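# Lift a staple stick out and set it down

## Task

Remove a single stick of staples from the staple box and put it on the table with its legs pointing down, far enough away that it touches neither the box's tray nor its sleeve.

## Robot and tools

Robot: two arms, left_arm and right_arm, each ending in a two-finger parallel gripper that carries a wrist camera. Bases in the scene frame: left_arm (+0.040, +0.218, +0.025) m, quat_wxyz (+1.000, 0, 0, -0.019); right_arm (+0.002, -0.236, +0.040) m, quat_wxyz (+1.000, 0, 0, +0.006). A two-camera stand is fixed behind the arms. Loose objects may occasionally get a small push from outside.

Frames: the scene frame has its origin at table-top height, halfway between the nominal bases, +x pointing out over the table, +y toward left_arm, +z up. Arm names do not match image sides. Reported positions (m), quaternions and velocities use the scene frame and can be a few cm off. Command offsets instead run along each arm's own Hand target axes: fingers point along the gripper's +z and close along its y. end_effector_position is the spot between the pads, roughly 1 cm behind the tips.

The 14-number row (every number in [-1, 1], both arms always present): left dx, dy, dz, rx, ry, rz, opening, then the same seven for right. The six pose numbers are an offset from that arm's Hand target as it stood when the action or move began, not a pose. Scale: 1.0 = 0.6 m or 180 degrees; rx, ry, rz form one rotation vector. Opening is absolute: +1 fully open (0.094 m), -1 closed. Six zeros ask again for the current Hand target; an opening of 0 is a real half-open command, so repeat the current opening to leave fingers alone.

execute_actions: actions is a list of actions; each action is up to 15 rows, one per 1/30 s step, the last row held if fewer are given. Each row counts from the action's start pose, not from the row before, and the next action starts from the new Hand target, so repeating an offset moves further. cameras: list of names, ["all"], or []; default gives images only for an empty actions list. An empty list also reports the scene number and task.

move: target is one row or a list of up to 15 rows; every row is an offset from the same starting Hand targets. speed: path top speed in m/s, 0.002 to 2.9, default 0.25 (rotation up to twice that in rad/s), one value or one per target. blend: corner rounding in m for lists; 0 stops at each target. opening_speed: opening change per second on the -1 to +1 scale, at least 0.2; use it for slow, gentle closing. grip_force: per-pad limit in N, 10 to 50, one value or one per arm, persists until changed; low values close slowly. blocking=false returns after about 0.5 s while the move continues. Paths are straight, unguarded against obstacles or the other arm, capped at 10 s, and last at least 0.5 s. The move: line reports the ending (done, off_target, moving, held, fault) and limits (paced = pose clipped, held = steps withheld). Unnamed arms are done.

wait: seconds 0 to 10, arms keep their last command; a running move goes on. stop: brakes a running move, needing some distance. zoom_image: camera (cam_head_left, cam_head_right, cam_left_wrist, cam_right_wrist) and region [x0, y0, x1, y1] in pixels, at most 504 each way, from the newest images only. finished_scene: scene = current number; call it alone, once the stick rests correctly without the robot.

Results: end_effector_position and quat_wxyz, Hand target (what the next offsets start from), Tool commands, grip_measured (same scale as opening; reads up to 2.5 mm wide when empty, about 3 mm narrower than a firmly squeezed hard part, less on thin parts), Joint positions (last number is opening in m), joint torques (include arm weight, offsets and noise; joints 1-3 wrap at ±28 N m), joint velocities (line omitted if all within noise), and step readings for execute_actions. MOTOR HOT appears at 75 °C; at 90 °C an OVER-TEMPERATURE FAULT folds that arm, idle for the rest of the scene; at 100 °C it collapses. Holding loads, stretching, or pushing at unreachable poses heats motors.

Control behaviour: each step the commanded orientation is clipped to within 40 degrees of the measured one; position has priority. Grippers may rest several cm short of the command because of friction and weight; resend the missing distance as an offset. Tiny moves may not start. A blocked arm keeps pushing until you command a target back behind the gripper. Route paths around an arm's own base rather than close to it, since the shoulder posture can flip. Near-straight arms overshoot speed and lag more.

Gripping: squeeze rises about 1 N per 0.001 below first contact, then jumps to the force limit near 20 N. Close slowly on anything fragile; release by commanding an opening well above grip_measured.

Joint ranges (rad): waist -2.618 to 3.054, shoulder 0 to 3.142, elbow 0 to 3.142 (straight 2.901), wrist pitch and yaw -1.571 to 1.571, wrist roll -2.094 to 2.094.

Cameras: cam_head_left, cam_head_right (fixed, on one bar), cam_left_wrist, cam_right_wrist, each 504x504; calibration is given in OpenCV convention with small errors, wrist images may lag during motion.

Avoid: dropping the stick or releasing it while moving, hard contact with the box or table, fast impacts, grippers or wrist cameras touching each other or one gripper closing on the other's fingers, strain on the camera cables, arm fault stops, and anything ending up off the table.

Each tool is called after ">>>" by a JSON object that holds its "fn" and its "kwargs", one argument or row to a line.

## Session

>>> {"fn": "execute_actions", "kwargs": {
  "actions": []
}}

Scene clock: 0.00 s.
left_arm: end_effector_position=(+0.4148, +0.0735, +0.1918) grip_measured=+1.000 end_effector_quat_wxyz=(+0.348, -0.013, +0.935, -0.070) | right_arm: end_effector_position=(+0.3679, -0.1105, +0.2613) grip_measured=+1.000 end_effector_quat_wxyz=(+0.420, +0.034, +0.896, +0.140)
Joint positions: left_arm=[-0.412 1.449 1.109 -0.521 -0.175 -0.413 0.094] | right_arm=[0.342 1.247 1.026 -0.434 0.056 0.403 0.094]
Joint velocities: within noise
Joint torques (N m): no reading
Heat: left arm: 28 °C; right arm: 29 °C.
Hand target: left_arm +0.4155, +0.0739, +0.1970; +0.354, -0.014, +0.932, -0.071 | right_arm +0.3673, -0.1112, +0.2651; +0.423, +0.034, +0.895, +0.140
Tool commands: left_gripper/opening=+1.0 right_gripper/opening=+1.0

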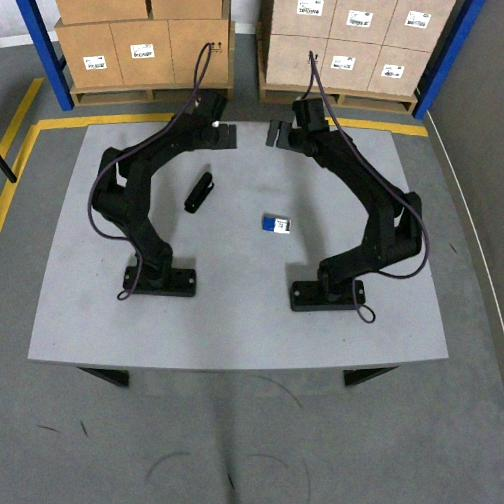

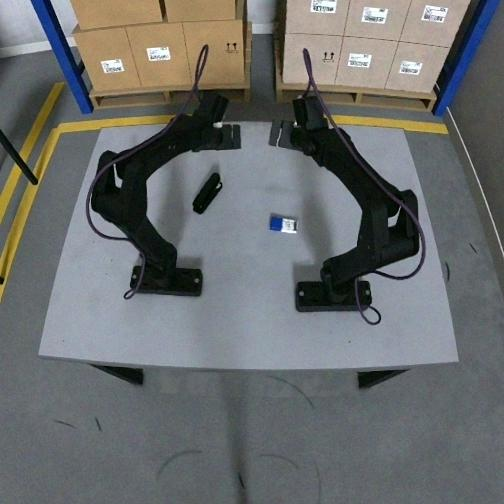

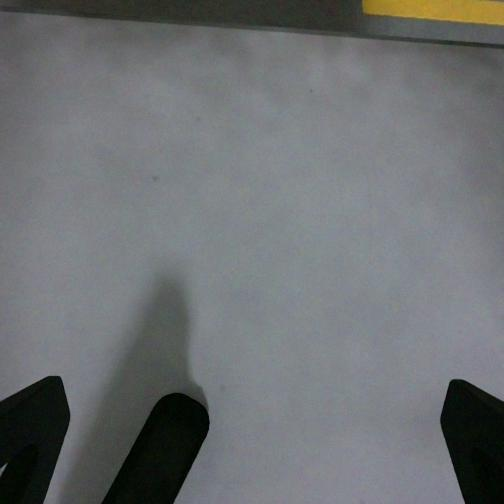

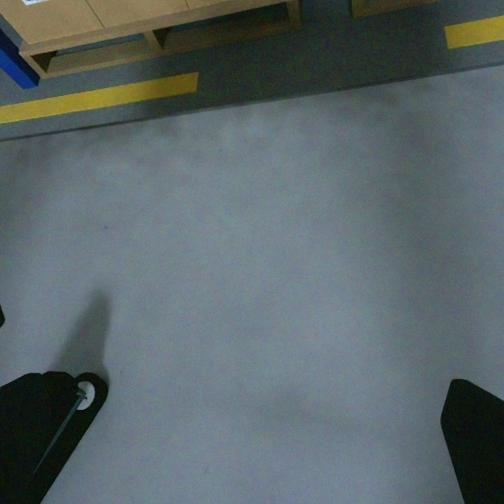

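>>> {"fn": "zoom_image", "kwargs": {
  "camera": "cam_head_left",
  "region": [246, 194, 312, 260]
}}

>>> {"fn": "zoom_image", "kwargs": {
  "camera": "cam_head_left",
  "region": [170, 160, 310, 300]
}}

>>> {"fn": "zoom_image", "kwargs": {
  "camera": "cam_head_right",
  "region": [250, 194, 316, 260]
}}

Scaled by 7.636 from the camera's 504x504 image, which has a finer 720x720 frame.

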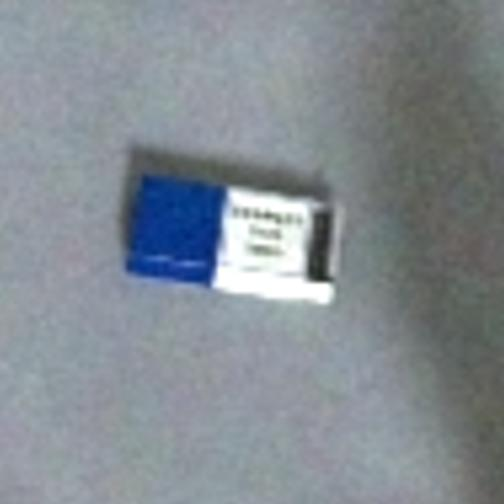

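Scaled by 3.600 from the camera's 504x504 image, which has a finer 720x720 frame.

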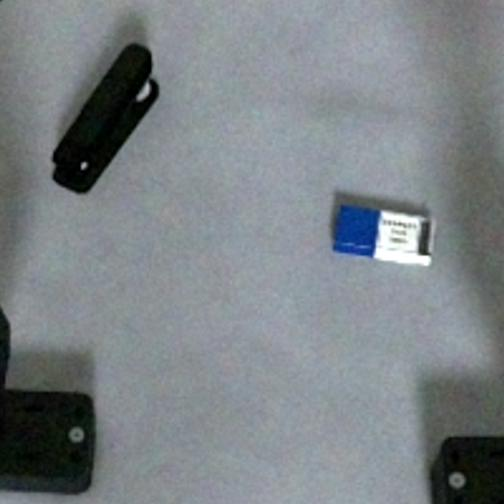

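Scaled by 7.636 from the camera's 504x504 image, which has a finer 720x720 frame.

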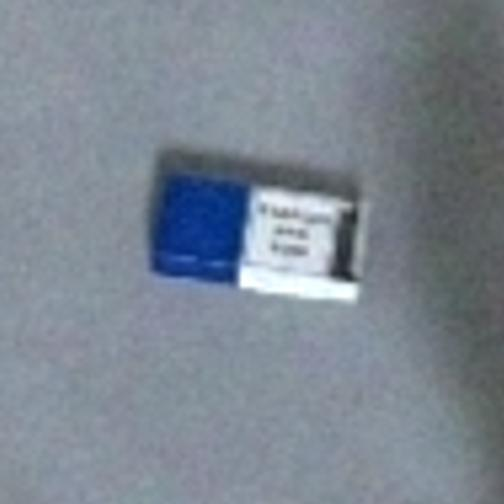

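>>> {"fn": "move", "kwargs": {
  "target": [0,0,0,0,0,0,1,0.2933,-0.1812,-0.0457,-0.2916,0.1172,-0.3878,1],
  "speed": 0.35,
  "cameras": ["all"]
}}

Scene clock: 9.30 s.
left_arm: end_effector_position=(+0.4148, +0.0735, +0.1918) grip_measured=+1.000 end_effector_quat_wxyz=(+0.348, -0.013, +0.935, -0.070) | right_arm: end_effector_position=(+0.2354, -0.1893, +0.1158) grip_measured=+1.000 end_effector_quat_wxyz=(-0.237, +0.667, -0.666, -0.237)
Joint positions: left_arm=[-0.412 1.449 1.109 -0.521 -0.175 -0.413 0.094] | right_arm=[-0.296 1.595 0.953 -1.153 -0.651 -1.932 0.094]
Joint torques (N m): left_arm=[0.02 -6.56 6.45 1.18 -0.14 0.01] | right_arm=[-0.55 -5.14 7.54 -0.64 -0.42 -0.05]
Heat: left arm: 30 °C; right arm: 31 °C.
Hand target: left_arm +0.4155, +0.0739, +0.1970; +0.354, -0.014, +0.932, -0.071 | right_arm +0.2398, -0.1900, +0.1198; -0.242, +0.664, -0.665, -0.242
Off the commanded pose: left_arm 0.005 m, 1 deg | right_arm 0.006 m, 1 deg.
move: done
camera_calibration:
cam_right_wrist: T_world_to_cam=[[0.999758, 0.0186021, 0.0117197, -0.235583], [0.0208966, -0.969684, -0.243468, -0.121928], [0.00683541, 0.243654, -0.969838, 0.241791], [0, 0, 0, 1]] pos_world=[0.236421, -0.172763, 0.207574]

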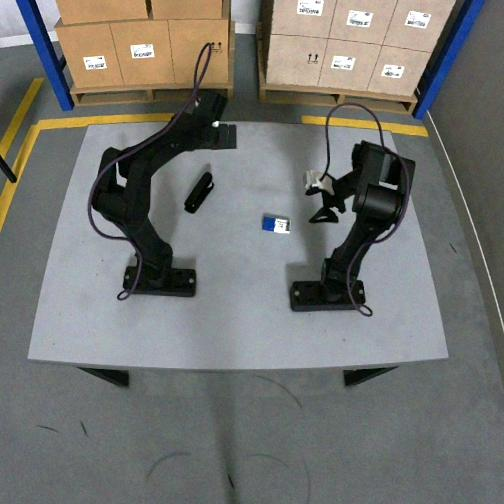

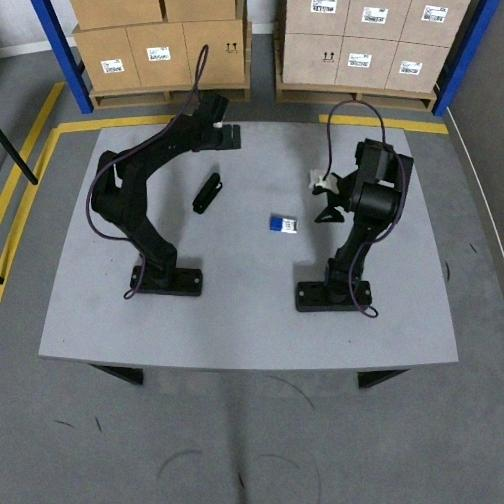

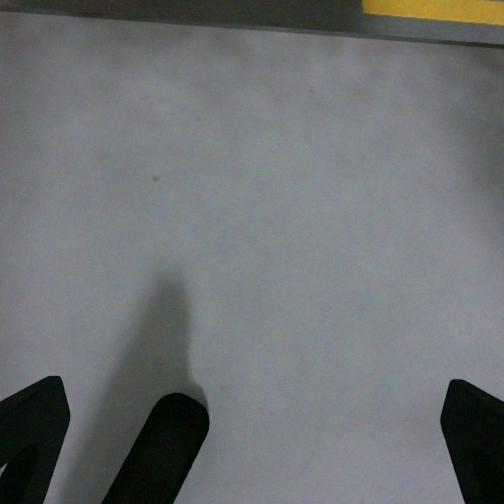

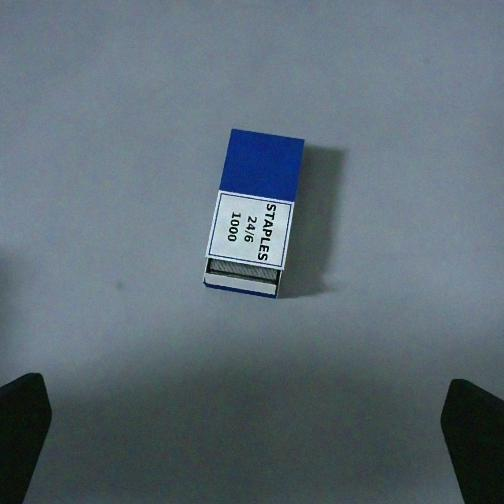

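>>> {"fn": "zoom_image", "kwargs": {
  "camera": "cam_right_wrist",
  "region": [180, 220, 310, 320]
}}

Scaled by 3.877 from the camera's 504x504 image, which has a finer 720x720 frame.

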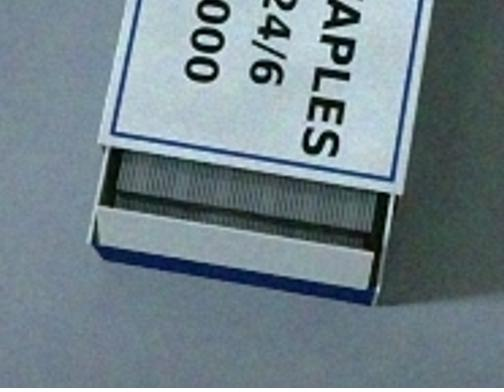

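>>> {"fn": "zoom_image", "kwargs": {
  "camera": "cam_head_left",
  "region": [260, 100, 420, 260]
}}

>>> {"fn": "zoom_image", "kwargs": {
  "camera": "cam_head_right",
  "region": [160, 70, 320, 230]
}}

Scaled by 3.150 from the camera's 504x504 image, which has a finer 720x720 frame.

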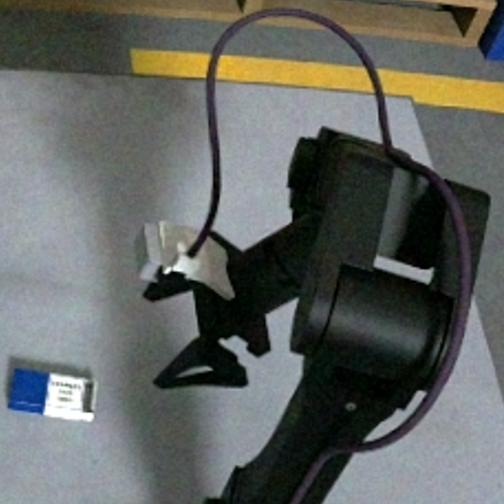

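Scaled by 3.150 from the camera's 504x504 image, which has a finer 720x720 frame.

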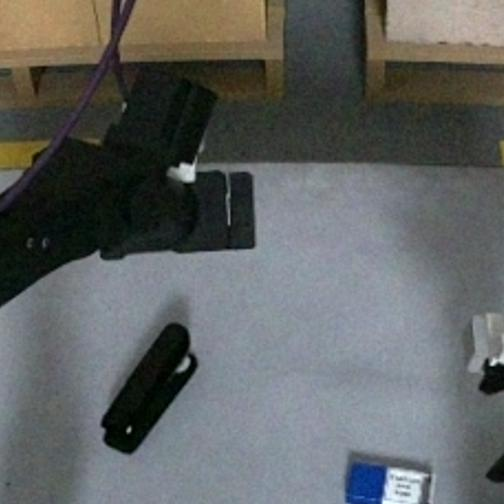

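>>> {"fn": "move", "kwargs": {
  "target": [0.3140,-0.0740,-0.0405,0.3623,0.0040,0.3990,1,0.075,0.0297,0.0193,0.0332,-0.0552,0.0330,1],
  "speed": 0.35,
  "cameras": ["all"]
}}

Scene clock: 21.63 s.
left_arm: end_effector_position=(+0.2576, +0.0239, +0.0936) grip_measured=+1.000 end_effector_quat_wxyz=(+0.274, +0.686, +0.600, -0.306) | right_arm: end_effector_position=(+0.2243, -0.2206, +0.0851) grip_measured=+1.000 end_effector_quat_wxyz=(+0.304, -0.596, +0.697, +0.258)
Joint positions: left_arm=[-0.219 1.539 0.783 -0.663 0.836 1.381 0.094] | right_arm=[-0.534 1.692 0.828 -1.071 -0.753 -2.082 0.094]
Joint torques (N m): left_arm=[-0.51 -3.97 6.2 0.24 0.82 0.09] | right_arm=[-0.53 -5.22 2.96 -0.61 -0.56 -0.06]
Heat: left arm: 31 °C; right arm: 31 °C.
Hand target: left_arm +0.2573, +0.0186, +0.0972; +0.275, +0.686, +0.592, -0.320 | right_arm +0.2220, -0.2172, +0.0821; +0.320, -0.592, +0.686, +0.276
Off the commanded pose: left_arm 0.006 m, 2 deg | right_arm 0.005 m, 3 deg.
joint sent to its limit (right arm) — joint 6 (wrist roll), lower limit. The joint targets still meet the commanded pose.
move: off_target (right_arm)
camera_calibration:
cam_left_wrist: T_world_to_cam=[[-0.997871, 0.0650519, -0.00458445, 0.25549], [0.0604387, 0.896121, -0.439674, 0.0462725], [-0.0244934, -0.439015, -0.898146, 0.192772], [0, 0, 0, 1]] pos_world=[0.256871, 0.0265441, 0.194654]
cam_right_wrist: T_world_to_cam=[[0.989788, -0.141671, 0.0157966, -0.256947], [-0.125585, -0.919061, -0.37357, -0.104424], [0.0674419, 0.367771, -0.927467, 0.229918], [0, 0, 0, 1]] pos_world=[0.225703, -0.216931, 0.178291]

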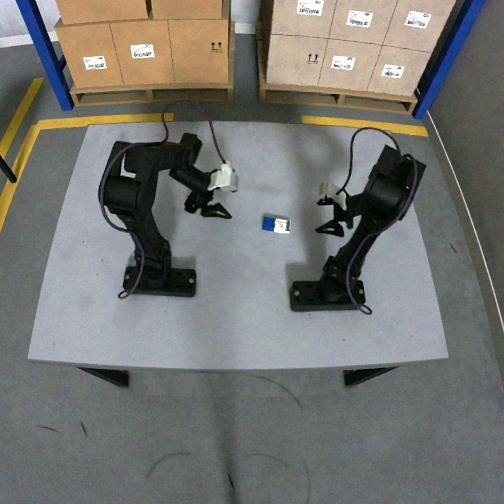

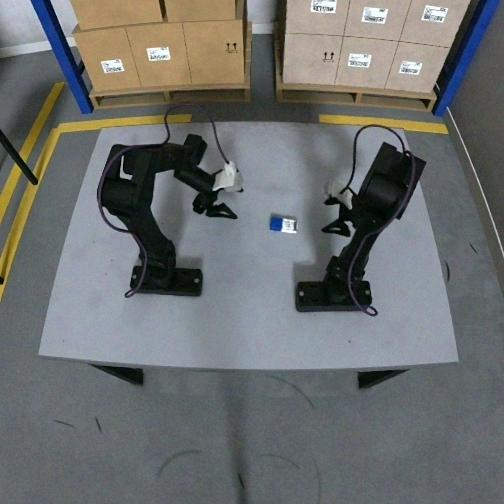

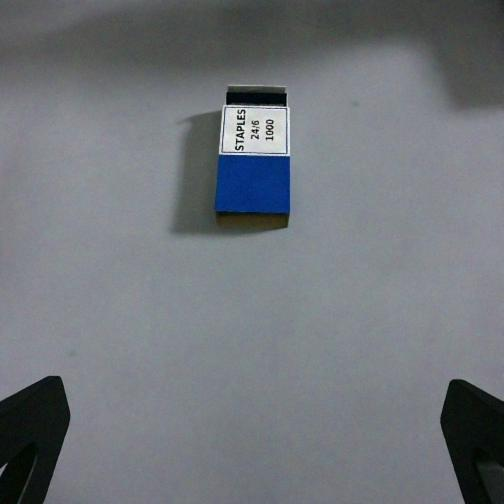

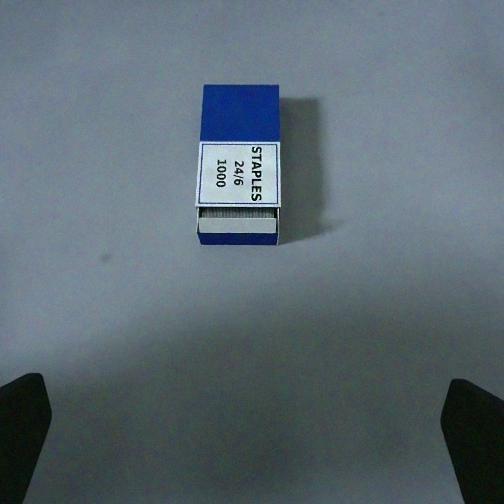

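>>> {"fn": "move", "kwargs": {
  "target": [-0.0067,0.001,0.15,0,0,0,1,0,0,0,0,0,0,1],
  "speed": 0.2,
  "cameras": ["cam_left_wrist"]
}}

Scene clock: 24.50 s.
left_arm: end_effector_position=(+0.2535, -0.0516, +0.0490) grip_measured=+1.000 end_effector_quat_wxyz=(+0.285, +0.687, +0.591, -0.312) | right_arm: end_effector_position=(+0.2243, -0.2206, +0.0851) grip_measured=+1.000 end_effector_quat_wxyz=(+0.304, -0.596, +0.697, +0.258)
Joint positions: left_arm=[-0.49 1.704 0.689 -0.114 0.781 1.01 0.094] | right_arm=[-0.534 1.692 0.828 -1.071 -0.753 -2.082 0.094]
Joint torques (N m): left_arm=[-0.64 -5.11 3.58 0.86 0.52 -0.05] | right_arm=[-0.51 -5.23 2.95 -0.61 -0.56 -0.06]
Heat: left arm: 31 °C; right arm: 31 °C.
Hand target: left_arm +0.2472, -0.0523, +0.0424; +0.275, +0.686, +0.592, -0.320 | right_arm +0.2220, -0.2172, +0.0821; +0.320, -0.592, +0.686, +0.276
Off the commanded pose: left_arm 0.009 m, 1 deg | right_arm 0.005 m, 3 deg.
joint sent to its limit (right arm) — joint 6 (wrist roll), lower limit. The joint targets still meet the commanded pose.
move: off_target (right_arm)
camera_calibration:
cam_left_wrist: T_world_to_cam=[[-0.997084, 0.0744764, -0.0166317, 0.257049], [0.0736752, 0.882721, -0.464086, 0.0916946], [-0.0198823, -0.463958, -0.885634, 0.116397], [0, 0, 0, 1]] pos_world=[0.251858, -0.0460814, 0.149914]
Images, in order (width x height): cam_left_wrist 504x504.

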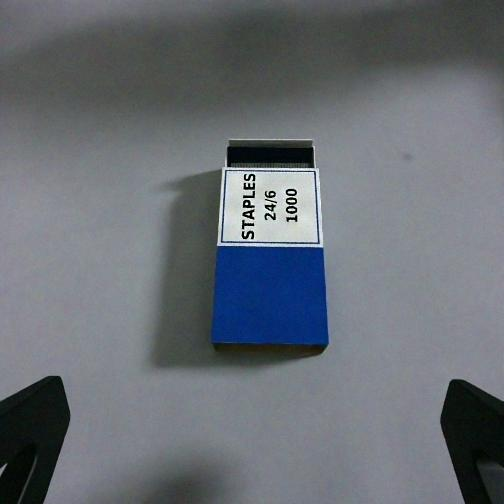

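>>> {"fn": "move", "kwargs": {
  "target": [0.014,-0.010,0.0577,0,0,0,1,0,0,0,0,0,0,1],
  "speed": 0.12,
  "cameras": ["cam_left_wrist","cam_head_left","cam_right_wrist"]
}}

Scene clock: 26.80 s.
left_arm: end_effector_position=(+0.2443, -0.0729, +0.0212) grip_measured=+1.000 end_effector_quat_wxyz=(+0.286, +0.687, +0.589, -0.314) | right_arm: end_effector_position=(+0.2243, -0.2206, +0.0851) grip_measured=+1.000 end_effector_quat_wxyz=(+0.304, -0.596, +0.697, +0.258)
Joint positions: left_arm=[-0.574 1.813 0.645 0.111 0.746 0.907 0.094] | right_arm=[-0.534 1.692 0.828 -1.071 -0.753 -2.082 0.094]
Joint torques (N m): left_arm=[-0.43 -5.35 3.17 0.95 0.47 -0.02] | right_arm=[-0.53 -5.23 2.96 -0.6 -0.56 -0.06]
Heat: left arm: 30 °C; right arm: 31 °C.
Hand target: left_arm +0.2382, -0.0722, +0.0137; +0.275, +0.686, +0.592, -0.320 | right_arm +0.2220, -0.2172, +0.0821; +0.320, -0.592, +0.686, +0.276
Off the commanded pose: left_arm 0.010 m, 2 deg | right_arm 0.005 m, 3 deg.
joint sent to its limit (right arm) — joint 6 (wrist roll), lower limit. The joint targets still meet the commanded pose.
move: off_target (right_arm)
camera_calibration:
cam_left_wrist: T_world_to_cam=[[-0.996901, 0.0767889, -0.0170678, 0.249136], [0.0758451, 0.880742, -0.467484, 0.0976638], [-0.0208653, -0.46733, -0.883837, 0.0816895], [0, 0, 0, 1]] pos_world=[0.242661, -0.0669715, 0.122109]
cam_right_wrist: T_world_to_cam=[[0.989788, -0.141671, 0.0157966, -0.256947], [-0.125585, -0.919061, -0.37357, -0.104424], [0.0674419, 0.367771, -0.927467, 0.229918], [0, 0, 0, 1]] pos_world=[0.225703, -0.216931, 0.178291]
Images, in order (width x height): cam_head_left 504x504, cam_left_wrist 504x504, cam_right_wrist 504x504.

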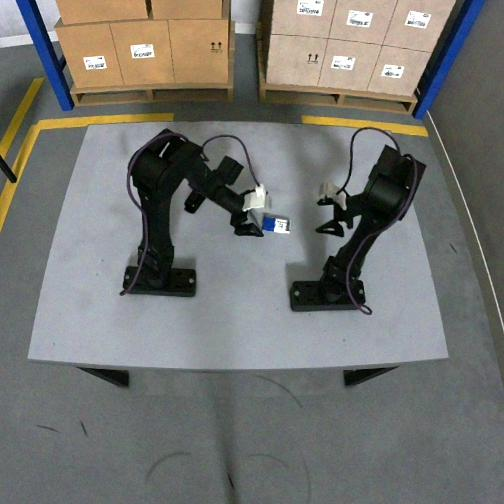

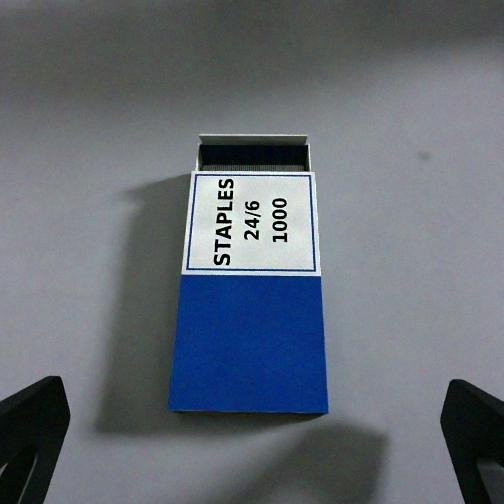

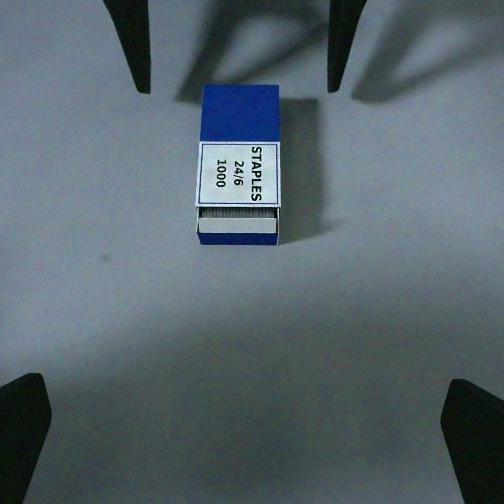

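>>> {"fn": "move", "kwargs": {
  "target": [-0.015,0,0.0179,0,0,0,1,0,0,0,0,0,0,1],
  "speed": 0.1,
  "cameras": ["cam_left_wrist","cam_right_wrist"]
}}

Scene clock: 29.13 s.
left_arm: end_effector_position=(+0.2372, -0.0834, +0.0179) grip_measured=+1.000 end_effector_quat_wxyz=(+0.280, +0.687, +0.592, -0.316) | right_arm: end_effector_position=(+0.2243, -0.2206, +0.0851) grip_measured=+1.000 end_effector_quat_wxyz=(+0.304, -0.596, +0.697, +0.258)
Joint positions: left_arm=[-0.62 1.828 0.645 0.149 0.725 0.854 0.094] | right_arm=[-0.534 1.692 0.828 -1.071 -0.753 -2.082 0.094]
Joint torques (N m): left_arm=[-0.44 -5.24 4.44 1 0.45 -0.04] | right_arm=[-0.5 -5.22 2.96 -0.61 -0.56 -0.06]
Heat: left arm: 30 °C; right arm: 31 °C.
Hand target: left_arm +0.2360, -0.0861, +0.0137; +0.275, +0.686, +0.592, -0.320 | right_arm +0.2220, -0.2172, +0.0821; +0.320, -0.592, +0.686, +0.276
Off the commanded pose: left_arm 0.005 m, 1 deg | right_arm 0.005 m, 3 deg.
joint sent to its limit (right arm) — joint 6 (wrist roll), lower limit. The joint targets still meet the commanded pose.
move: off_target (right_arm)
camera_calibration:
cam_left_wrist: T_world_to_cam=[[-0.996957, 0.0778242, -0.00437647, 0.242581], [0.0710314, 0.883949, -0.462156, 0.107262], [-0.0320983, -0.46106, -0.886788, 0.077], [0, 0, 0, 1]] pos_world=[0.236695, -0.0781909, 0.118916]
cam_right_wrist: T_world_to_cam=[[0.989788, -0.141671, 0.0157966, -0.256947], [-0.125585, -0.919061, -0.37357, -0.104424], [0.0674419, 0.367771, -0.927467, 0.229918], [0, 0, 0, 1]] pos_world=[0.225703, -0.216931, 0.178291]
Images, in order (width x height): cam_left_wrist 504x504, cam_right_wrist 504x504.

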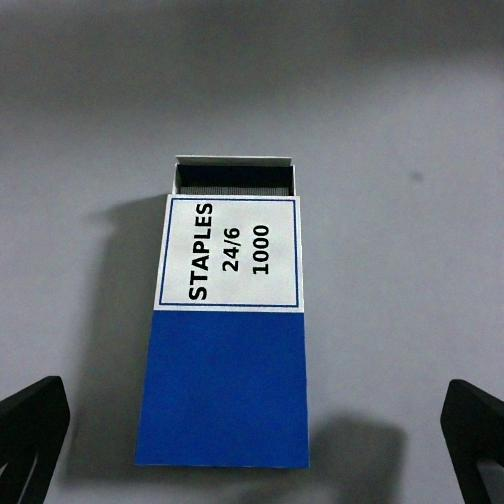

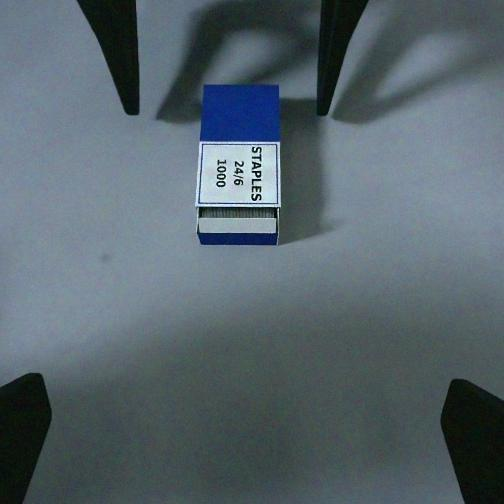

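>>> {"fn": "move", "kwargs": {
  "target": [-0.0064,0.010,0.0077,0,0,0,0.0,0,0,0,0,0,0,1],
  "speed": 0.1,
  "cameras": ["cam_left_wrist","cam_right_wrist"]
}}

Scene clock: 30.47 s.
left_arm: end_effector_position=(+0.2416, -0.0885, +0.0171) grip_measured=+0.003 end_effector_quat_wxyz=(+0.280, +0.685, +0.593, -0.316) | right_arm: end_effector_position=(+0.2243, -0.2206, +0.0851) grip_measured=+1.000 end_effector_quat_wxyz=(+0.304, -0.596, +0.697, +0.258)
Joint positions: left_arm=[-0.625 1.849 0.67 0.15 0.72 0.844 0.047] | right_arm=[-0.534 1.692 0.828 -1.071 -0.753 -2.082 0.094]
Joint torques (N m): left_arm=[-0.64 -5.37 5.04 0.97 0.43 -0.02] | right_arm=[-0.51 -5.2 2.95 -0.61 -0.56 -0.06]
Heat: left arm: 30 °C; right arm: 31 °C.
Hand target: left_arm +0.2412, -0.0929, +0.0137; +0.276, +0.686, +0.592, -0.320 | right_arm +0.2220, -0.2172, +0.0821; +0.320, -0.592, +0.686, +0.276
Off the commanded pose: left_arm 0.006 m, 1 deg | right_arm 0.005 m, 3 deg.
joint sent to its limit (right arm) — joint 6 (wrist roll), lower limit. The joint targets still meet the commanded pose.
move: off_target (right_arm)
camera_calibration:
cam_left_wrist: T_world_to_cam=[[-0.997207, 0.0746482, -0.00257358, 0.24715], [0.0674133, 0.884651, -0.461354, 0.111955], [-0.0321625, -0.460239, -0.887213, 0.0740863], [0, 0, 0, 1]] pos_world=[0.241295, -0.0833928, 0.118017]
cam_right_wrist: T_world_to_cam=[[0.989788, -0.141671, 0.0157966, -0.256947], [-0.125585, -0.919061, -0.37357, -0.104424], [0.0674419, 0.367771, -0.927467, 0.229918], [0, 0, 0, 1]] pos_world=[0.225703, -0.216931, 0.178291]
Images, in order (width x height): cam_left_wrist 504x504, cam_right_wrist 504x504.

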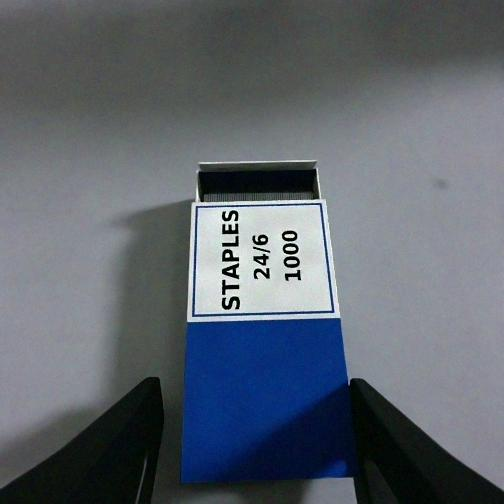

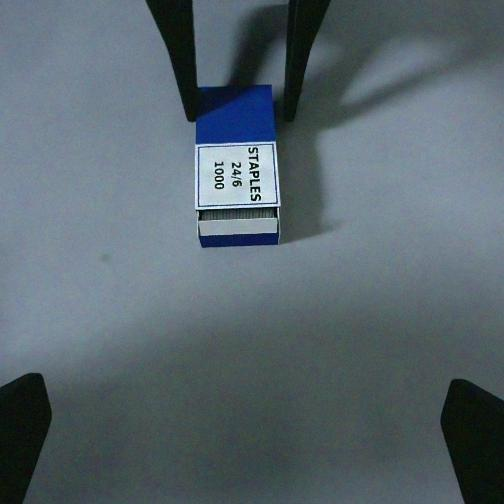

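>>> {"fn": "move", "kwargs": {
  "target": [0,0,0,0,0,0,-0.32,0,0,0,0,0,0,1],
  "grip_force": [20,50],
  "opening_speed": 0.25,
  "cameras": ["cam_left_wrist","cam_right_wrist"]
}}

Scene clock: 32.47 s.
left_arm: end_effector_position=(+0.2416, -0.0885, +0.0171) grip_measured=-0.175 end_effector_quat_wxyz=(+0.280, +0.685, +0.594, -0.316) | right_arm: end_effector_position=(+0.2243, -0.2206, +0.0851) grip_measured=+1.000 end_effector_quat_wxyz=(+0.304, -0.596, +0.697, +0.258)
Joint positions: left_arm=[-0.625 1.849 0.67 0.15 0.72 0.843 0.039] | right_arm=[-0.534 1.692 0.828 -1.071 -0.753 -2.082 0.094]
Joint torques (N m): left_arm=[-0.64 -5.37 5.05 0.96 0.44 -0.05] | right_arm=[-0.51 -5.22 2.93 -0.6 -0.56 -0.06]
Heat: left arm: 30 °C; right arm: 31 °C.
Hand target: left_arm +0.2412, -0.0929, +0.0137; +0.276, +0.686, +0.592, -0.320 | right_arm +0.2220, -0.2172, +0.0821; +0.320, -0.592, +0.686, +0.276
Off the commanded pose: left_arm 0.006 m, 1 deg | right_arm 0.005 m, 3 deg.
joint sent to its limit (right arm) — joint 6 (wrist roll), lower limit. The joint targets still meet the commanded pose.
grip_force (N): 20, 50
move: off_target (right_arm)
camera_calibration:
cam_left_wrist: T_world_to_cam=[[-0.997232, 0.074322, -0.00230797, 0.247198], [0.0670015, 0.884681, -0.461357, 0.11205], [-0.0322471, -0.460234, -0.887212, 0.0741101], [0, 0, 0, 1]] pos_world=[0.241396, -0.0833928, 0.118017]
cam_right_wrist: T_world_to_cam=[[0.989788, -0.141671, 0.0157966, -0.256947], [-0.125585, -0.919061, -0.37357, -0.104424], [0.0674419, 0.367771, -0.927467, 0.229918], [0, 0, 0, 1]] pos_world=[0.225703, -0.216931, 0.178291]
Images, in order (width x height): cam_left_wrist 504x504, cam_right_wrist 504x504.

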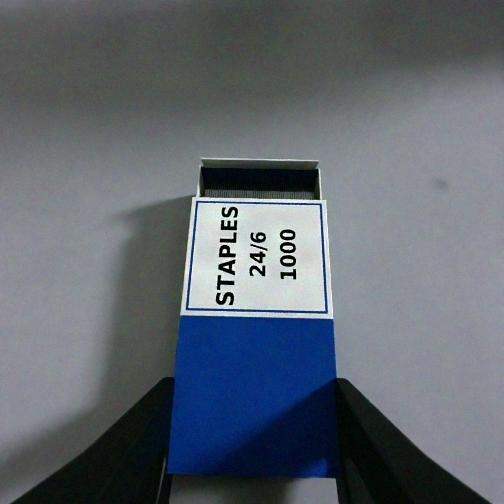

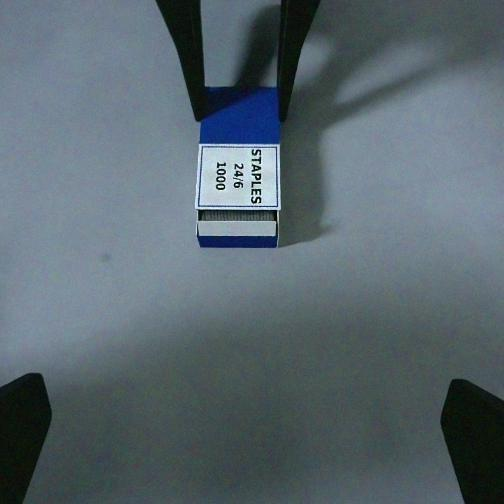

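>>> {"fn": "move", "kwargs": {
  "target": [0,0,0,0,0,0,-0.32,-0.0158,0.0008,0.0788,0,0.0833,0,0.2],
  "cameras": ["cam_left_wrist","cam_right_wrist","cam_head_right"],
  "speed": 0.15
}}

Scene clock: 38.27 s.
left_arm: end_effector_position=(+0.2416, -0.0885, +0.0171) grip_measured=-0.175 end_effector_quat_wxyz=(+0.280, +0.685, +0.594, -0.316) | right_arm: end_effector_position=(+0.2302, -0.1788, +0.0570) grip_measured=+0.202 end_effector_quat_wxyz=(+0.220, -0.623, +0.724, +0.196)
Joint positions: left_arm=[-0.625 1.849 0.67 0.15 0.72 0.843 0.039] | right_arm=[-0.216 1.561 0.7 -0.759 -0.596 -1.639 0.056]
Joint torques (N m): left_arm=[-0.64 -5.37 5.05 0.96 0.44 -0.05] | right_arm=[0.5 -7.68 3.37 0.06 -0.41 0.06]
Heat: left arm: 30 °C; right arm: 30 °C.
Hand target: left_arm +0.2412, -0.0929, +0.0137; +0.276, +0.686, +0.592, -0.320 | right_arm +0.2277, -0.1752, +0.0589; +0.227, -0.623, +0.722, +0.196
Off the commanded pose: left_arm 0.006 m, 1 deg | right_arm 0.005 m, 1 deg.
grip_force (N): 20, 50
move: done
camera_calibration:
cam_left_wrist: T_world_to_cam=[[-0.997232, 0.074322, -0.00230797, 0.247198], [0.0670015, 0.884681, -0.461357, 0.11205], [-0.0322471, -0.460234, -0.887212, 0.0741101], [0, 0, 0, 1]] pos_world=[0.241396, -0.0833928, 0.118017]
cam_right_wrist: T_world_to_cam=[[0.991699, -0.128582, -0.000154577, -0.253677], [-0.126944, -0.978874, -0.160283, -0.0982094], [0.0204581, 0.158972, -0.987071, 0.164979], [0, 0, 0, 1]] pos_world=[0.235729, -0.15498, 0.147066]
Images, in order (width x height): cam_head_right 504x504, cam_left_wrist 504x504, cam_right_wrist 504x504.

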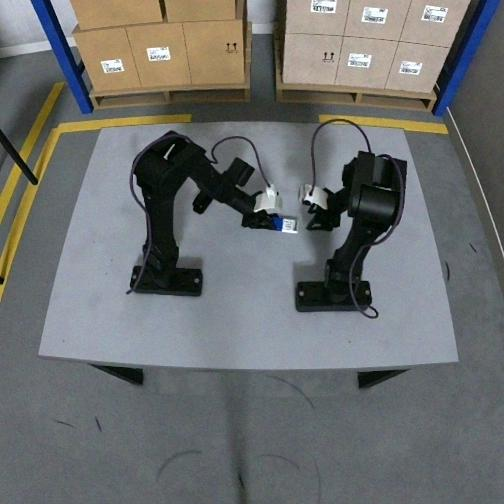

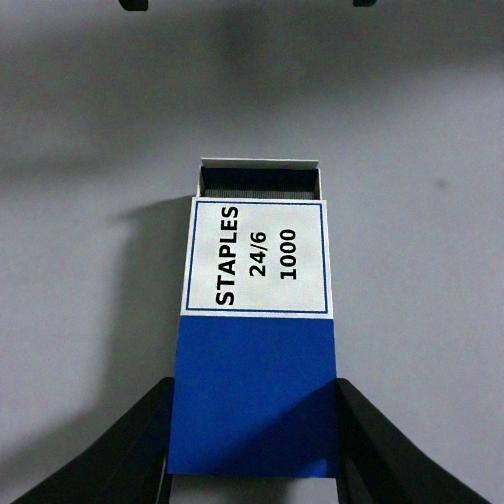

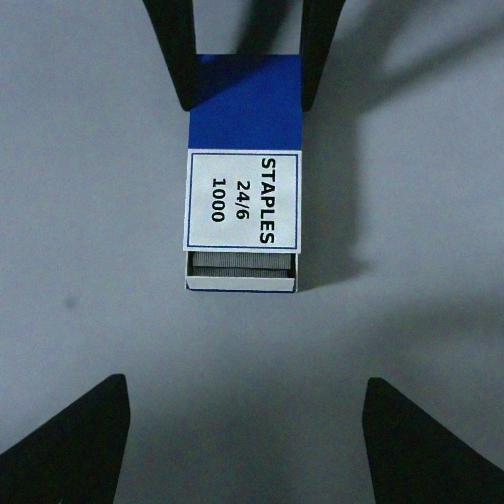

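>>> {"fn": "move", "kwargs": {
  "target": [0,0,0,0,0,0,-0.32,-0.0072,0.0033,0.0783,0,0,0,0.2],
  "cameras": ["cam_left_wrist","cam_right_wrist"],
  "speed": 0.08
}}

Scene clock: 41.07 s.
left_arm: end_effector_position=(+0.2416, -0.0885, +0.0171) grip_measured=-0.175 end_effector_quat_wxyz=(+0.280, +0.685, +0.594, -0.316) | right_arm: end_effector_position=(+0.2373, -0.1484, +0.0279) grip_measured=+0.202 end_effector_quat_wxyz=(+0.231, -0.627, +0.721, +0.183)
Joint positions: left_arm=[-0.625 1.849 0.67 0.15 0.72 0.843 0.039] | right_arm=[-0.073 1.609 0.597 -0.474 -0.594 -1.466 0.056]
Joint torques (N m): left_arm=[-0.64 -5.37 5.05 0.97 0.44 -0.05] | right_arm=[0.51 -4.85 3.11 0.31 -0.41 0.07]
Heat: left arm: 30 °C; right arm: 30 °C.
Hand target: left_arm +0.2412, -0.0929, +0.0137; +0.276, +0.686, +0.592, -0.320 | right_arm +0.2302, -0.1447, +0.0229; +0.227, -0.623, +0.722, +0.196
Off the commanded pose: left_arm 0.006 m, 1 deg | right_arm 0.009 m, 2 deg.
grip_force (N): 20, 50
move: done
camera_calibration:
cam_left_wrist: T_world_to_cam=[[-0.997232, 0.074322, -0.00230797, 0.247198], [0.0670015, 0.884681, -0.461357, 0.11205], [-0.0322471, -0.460234, -0.887212, 0.0741101], [0, 0, 0, 1]] pos_world=[0.241396, -0.0833928, 0.118017]
cam_right_wrist: T_world_to_cam=[[0.990886, -0.129848, 0.0358387, -0.257741], [-0.122541, -0.979411, -0.160433, -0.0734679], [0.0559326, 0.154579, -0.986396, 0.122104], [0, 0, 0, 1]] pos_world=[0.239559, -0.124297, 0.117894]
Images, in order (width x height): cam_left_wrist 504x504, cam_right_wrist 504x504.

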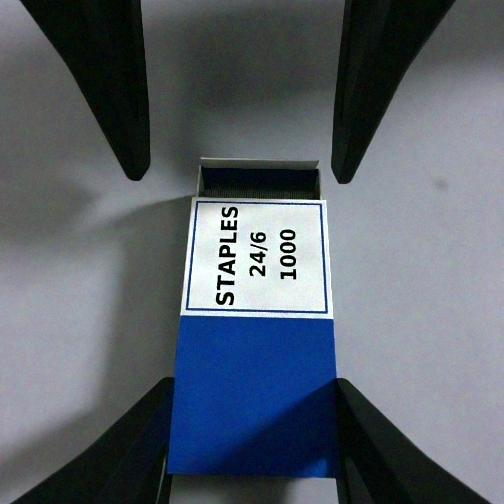

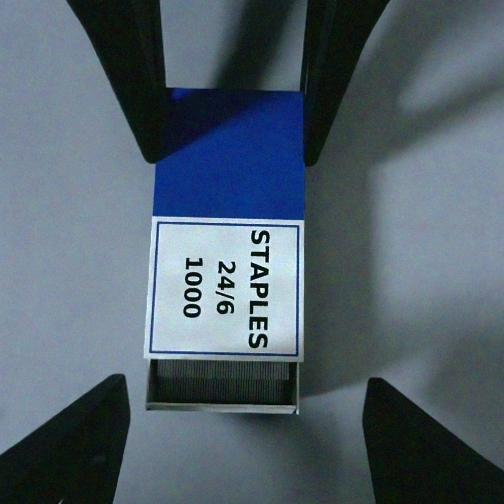

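>>> {"fn": "move", "kwargs": {
  "target": [0,0,0,0,0,0,-0.32,0.0082,0.0087,0.0147,0,0,0,0.2],
  "cameras": ["cam_left_wrist","cam_right_wrist"],
  "speed": 0.06
}}

Scene clock: 42.90 s.
left_arm: end_effector_position=(+0.2416, -0.0885, +0.0171) grip_measured=-0.175 end_effector_quat_wxyz=(+0.280, +0.685, +0.594, -0.316) | right_arm: end_effector_position=(+0.2325, -0.1469, +0.0177) grip_measured=+0.202 end_effector_quat_wxyz=(+0.232, -0.626, +0.722, +0.183)
Joint positions: left_arm=[-0.625 1.849 0.67 0.15 0.72 0.843 0.039] | right_arm=[-0.067 1.627 0.558 -0.412 -0.593 -1.457 0.056]
Joint torques (N m): left_arm=[-0.64 -5.37 5.05 0.96 0.44 -0.05] | right_arm=[0.58 -4.64 2.97 0.38 -0.41 0.08]
Heat: left arm: 30 °C; right arm: 30 °C.
Hand target: left_arm +0.2412, -0.0929, +0.0137; +0.276, +0.686, +0.592, -0.320 | right_arm +0.2252, -0.1430, +0.0128; +0.227, -0.623, +0.722, +0.196
Off the commanded pose: left_arm 0.006 m, 1 deg | right_arm 0.010 m, 2 deg.
grip_force (N): 20, 50
move: done
camera_calibration:
cam_left_wrist: T_world_to_cam=[[-0.997232, 0.074322, -0.00230797, 0.247198], [0.0670015, 0.884681, -0.461357, 0.11205], [-0.0322471, -0.460234, -0.887212, 0.0741101], [0, 0, 0, 1]] pos_world=[0.241396, -0.0833928, 0.118017]
cam_right_wrist: T_world_to_cam=[[0.990698, -0.131055, 0.0366253, -0.252608], [-0.123639, -0.979346, -0.159982, -0.0738951], [0.0568353, 0.153966, -0.98644, 0.111881], [0, 0, 0, 1]] pos_world=[0.234763, -0.1227, 0.107794]
Images, in order (width x height): cam_left_wrist 504x504, cam_right_wrist 504x504.

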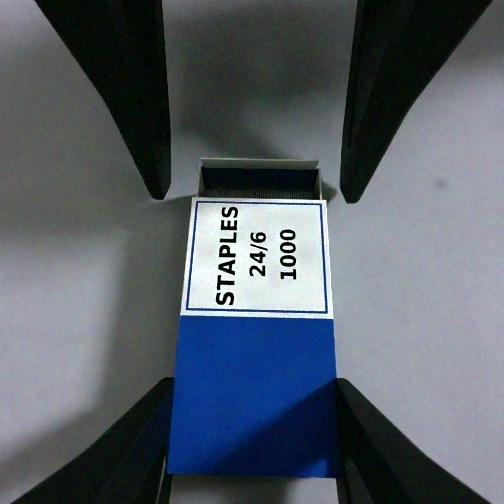

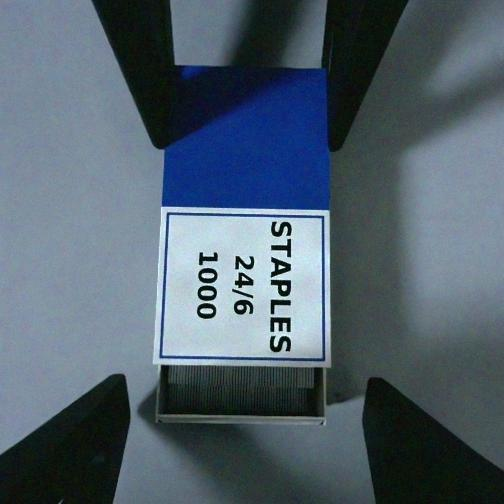

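>>> {"fn": "move", "kwargs": {
  "target": [0,0,0,0,0,0,-0.32,0,0,0,0,0,0,-0.36],
  "grip_force": [20,15],
  "opening_speed": 0.3,
  "cameras": ["cam_left_wrist","cam_right_wrist"]
}}

Scene clock: 45.80 s.
left_arm: end_effector_position=(+0.2423, -0.0886, +0.0170) grip_measured=-0.175 end_effector_quat_wxyz=(+0.281, +0.685, +0.594, -0.315) | right_arm: end_effector_position=(+0.2326, -0.1469, +0.0177) grip_measured=-0.218 end_effector_quat_wxyz=(+0.232, -0.626, +0.722, +0.183)
Joint positions: left_arm=[-0.625 1.849 0.67 0.152 0.718 0.841 0.039] | right_arm=[-0.067 1.627 0.558 -0.411 -0.593 -1.457 0.037]
Joint torques (N m): left_arm=[-0.62 -5.38 5.05 0.94 0.47 -0.03] | right_arm=[0.59 -4.63 2.97 0.36 -0.41 0.07]
Heat: left arm: 30 °C; right arm: 30 °C.
Hand target: left_arm +0.2412, -0.0929, +0.0136; +0.275, +0.686, +0.592, -0.320 | right_arm +0.2252, -0.1430, +0.0128; +0.227, -0.623, +0.722, +0.196
Off the commanded pose: left_arm 0.006 m, 1 deg | right_arm 0.010 m, 2 deg.
grip_force (N): 20, 15
move: done
camera_calibration:
cam_left_wrist: T_world_to_cam=[[-0.997417, 0.0717154, -0.004016, 0.247724], [0.0654956, 0.88511, -0.46075, 0.112435], [-0.0294883, -0.459823, -0.887521, 0.0734843], [0, 0, 0, 1]] pos_world=[0.241887, -0.0834935, 0.118018]
cam_right_wrist: T_world_to_cam=[[0.99065, -0.131379, 0.0367746, -0.252765], [-0.123934, -0.979303, -0.160016, -0.0739025], [0.0570363, 0.153963, -0.986429, 0.111842], [0, 0, 0, 1]] pos_world=[0.234864, -0.1228, 0.107794]
Images, in order (width x height): cam_left_wrist 504x504, cam_right_wrist 504x504.

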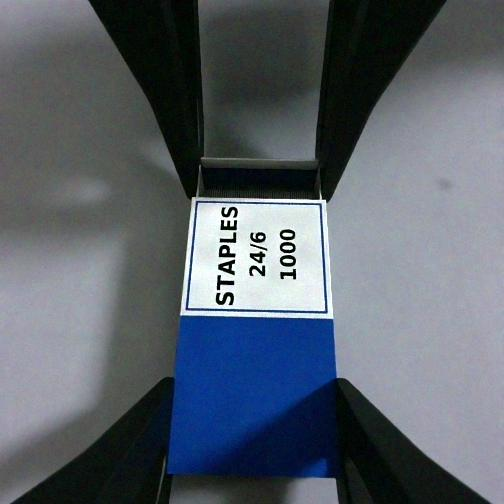

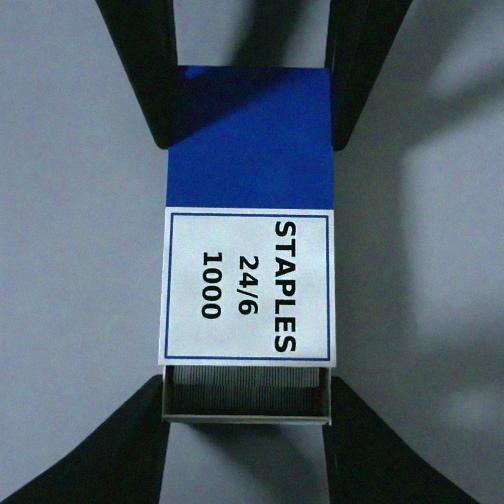

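>>> {"fn": "move", "kwargs": {
  "target": [0,0,0,0,0,0,-0.32,0.0478,0,-0.0335,0,0,0,-0.36],
  "speed": 0.04,
  "cameras": ["cam_left_wrist","cam_right_wrist"]
}}

Scene clock: 47.60 s.
left_arm: end_effector_position=(+0.2413, -0.0954, +0.0216) grip_measured=-0.176 end_effector_quat_wxyz=(+0.288, +0.687, +0.586, -0.320) | right_arm: end_effector_position=(+0.2259, -0.1704, +0.0183) grip_measured=-0.218 end_effector_quat_wxyz=(+0.250, -0.620, +0.718, +0.194)
Joint positions: left_arm=[-0.638 1.849 0.677 0.169 0.727 0.833 0.039] | right_arm=[-0.214 1.648 0.558 -0.485 -0.645 -1.629 0.037]
Joint torques (N m): left_arm=[0.39 -5.46 4.52 0.8 0.35 0.06] | right_arm=[-1.21 -4.3 5.08 -0.34 0.03 -0.24]
Heat: left arm: 30 °C; right arm: 30 °C.
Hand target: left_arm +0.2413, -0.0930, +0.0137; +0.276, +0.686, +0.592, -0.320 | right_arm +0.2200, -0.1776, +0.0129; +0.227, -0.623, +0.722, +0.196
Off the commanded pose: left_arm 0.008 m, 2 deg | right_arm 0.011 m, 3 deg.
grip_force (N): 20, 15
move: off_target (right_arm)
camera_calibration:
cam_left_wrist: T_world_to_cam=[[-0.996332, 0.0845717, -0.0130297, 0.248365], [0.0804889, 0.87456, -0.47819, 0.116414], [-0.0290461, -0.477485, -0.87816, 0.0724073], [0, 0, 0, 1]] pos_world=[0.240187, -0.088242, 0.122489]
cam_right_wrist: T_world_to_cam=[[0.989533, -0.138087, 0.041912, -0.25026], [-0.126768, -0.970569, -0.204756, -0.0946193], [0.0689525, 0.197299, -0.977915, 0.120904], [0, 0, 0, 1]] pos_world=[0.227309, -0.150246, 0.109349]
Images, in order (width x height): cam_left_wrist 504x504, cam_right_wrist 504x504.

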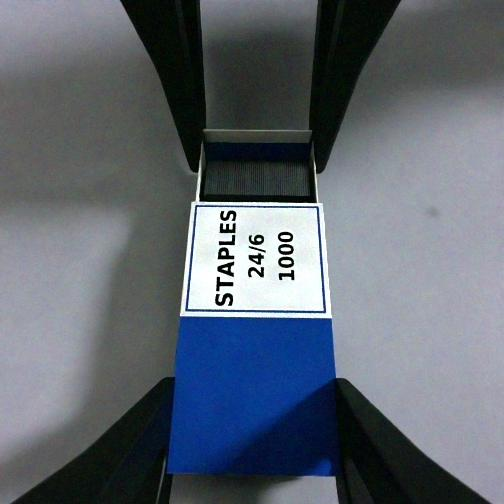

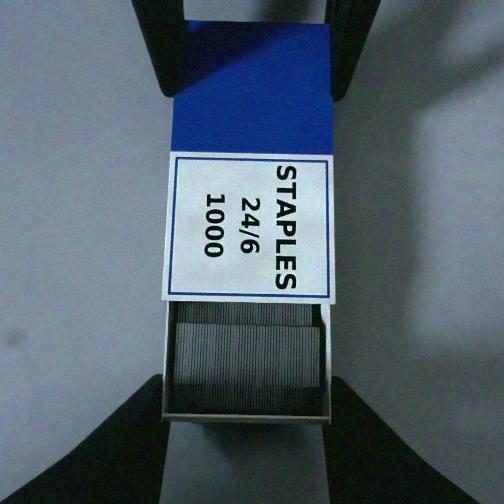

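>>> {"fn": "move", "kwargs": {
  "target": [0,0,0,0,0,0,-0.32,0.0341,0,-0.0239,0,0,0,-0.36],
  "speed": 0.04,
  "cameras": ["cam_left_wrist","cam_right_wrist"]
}}

Scene clock: 49.40 s.
left_arm: end_effector_position=(+0.2403, -0.0957, +0.0222) grip_measured=-0.176 end_effector_quat_wxyz=(+0.287, +0.687, +0.584, -0.323) | right_arm: end_effector_position=(+0.2202, -0.1947, +0.0174) grip_measured=-0.218 end_effector_quat_wxyz=(+0.249, -0.619, +0.719, +0.196)
Joint positions: left_arm=[-0.638 1.849 0.677 0.168 0.734 0.833 0.039] | right_arm=[-0.335 1.68 0.587 -0.576 -0.639 -1.777 0.037]
Joint torques (N m): left_arm=[0.39 -5.48 4.52 0.81 0.29 0.07] | right_arm=[-1.13 -4.51 5.34 -0.49 0.09 -0.16]
Heat: left arm: 30 °C; right arm: 30 °C.
Hand target: left_arm +0.2412, -0.0929, +0.0137; +0.276, +0.686, +0.592, -0.320 | right_arm +0.2164, -0.2024, +0.0129; +0.227, -0.623, +0.722, +0.196
Off the commanded pose: left_arm 0.009 m, 2 deg | right_arm 0.010 m, 3 deg.
grip_force (N): 20, 15
move: off_target (right_arm)
camera_calibration:
cam_left_wrist: T_world_to_cam=[[-0.996073, 0.0880441, -0.00931124, 0.247576], [0.0816238, 0.872487, -0.481771, 0.116674], [-0.0342932, -0.480639, -0.876248, 0.0735713], [0, 0, 0, 1]] pos_world=[0.239603, -0.088233, 0.122982]
cam_right_wrist: T_world_to_cam=[[0.989554, -0.139373, 0.036852, -0.248011], [-0.128997, -0.970164, -0.205286, -0.118534], [0.0643638, 0.198388, -0.978008, 0.126419], [0, 0, 0, 1]] pos_world=[0.221993, -0.174643, 0.108445]
Images, in order (width x height): cam_left_wrist 504x504, cam_right_wrist 504x504.

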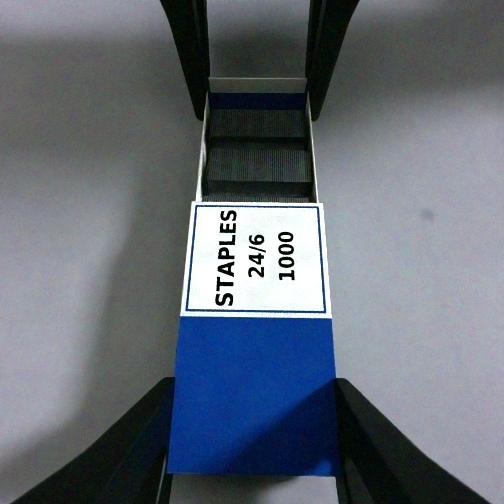

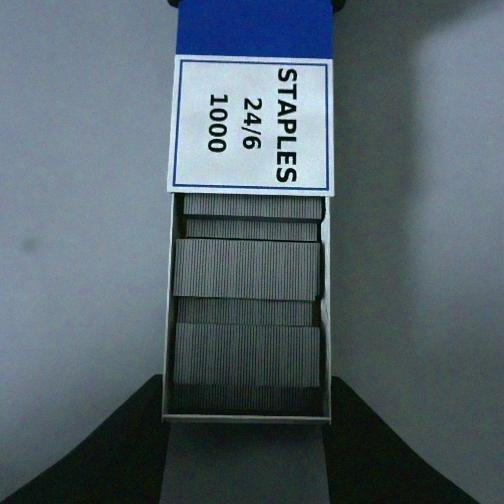

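>>> {"fn": "zoom_image", "kwargs": {
  "camera": "cam_right_wrist",
  "region": [150, 170, 350, 440]
}}

>>> {"fn": "zoom_image", "kwargs": {
  "camera": "cam_left_wrist",
  "region": [180, 70, 340, 210]
}}

Scaled by 1.867 from the camera's 504x504 image, which has a finer 720x720 frame.

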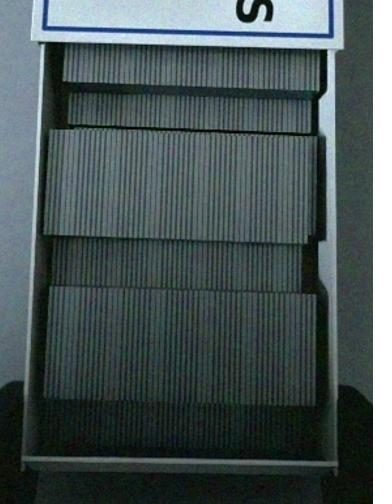

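Scaled by 3.150 from the camera's 504x504 image, which has a finer 720x720 frame.

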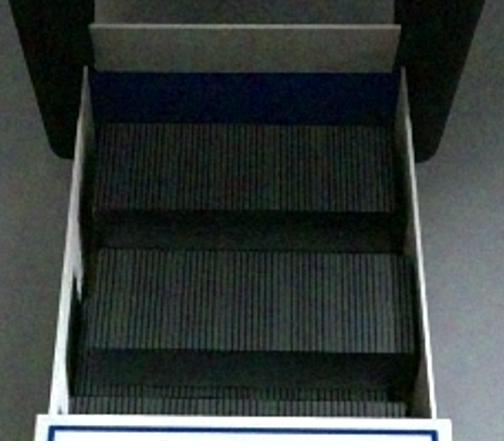

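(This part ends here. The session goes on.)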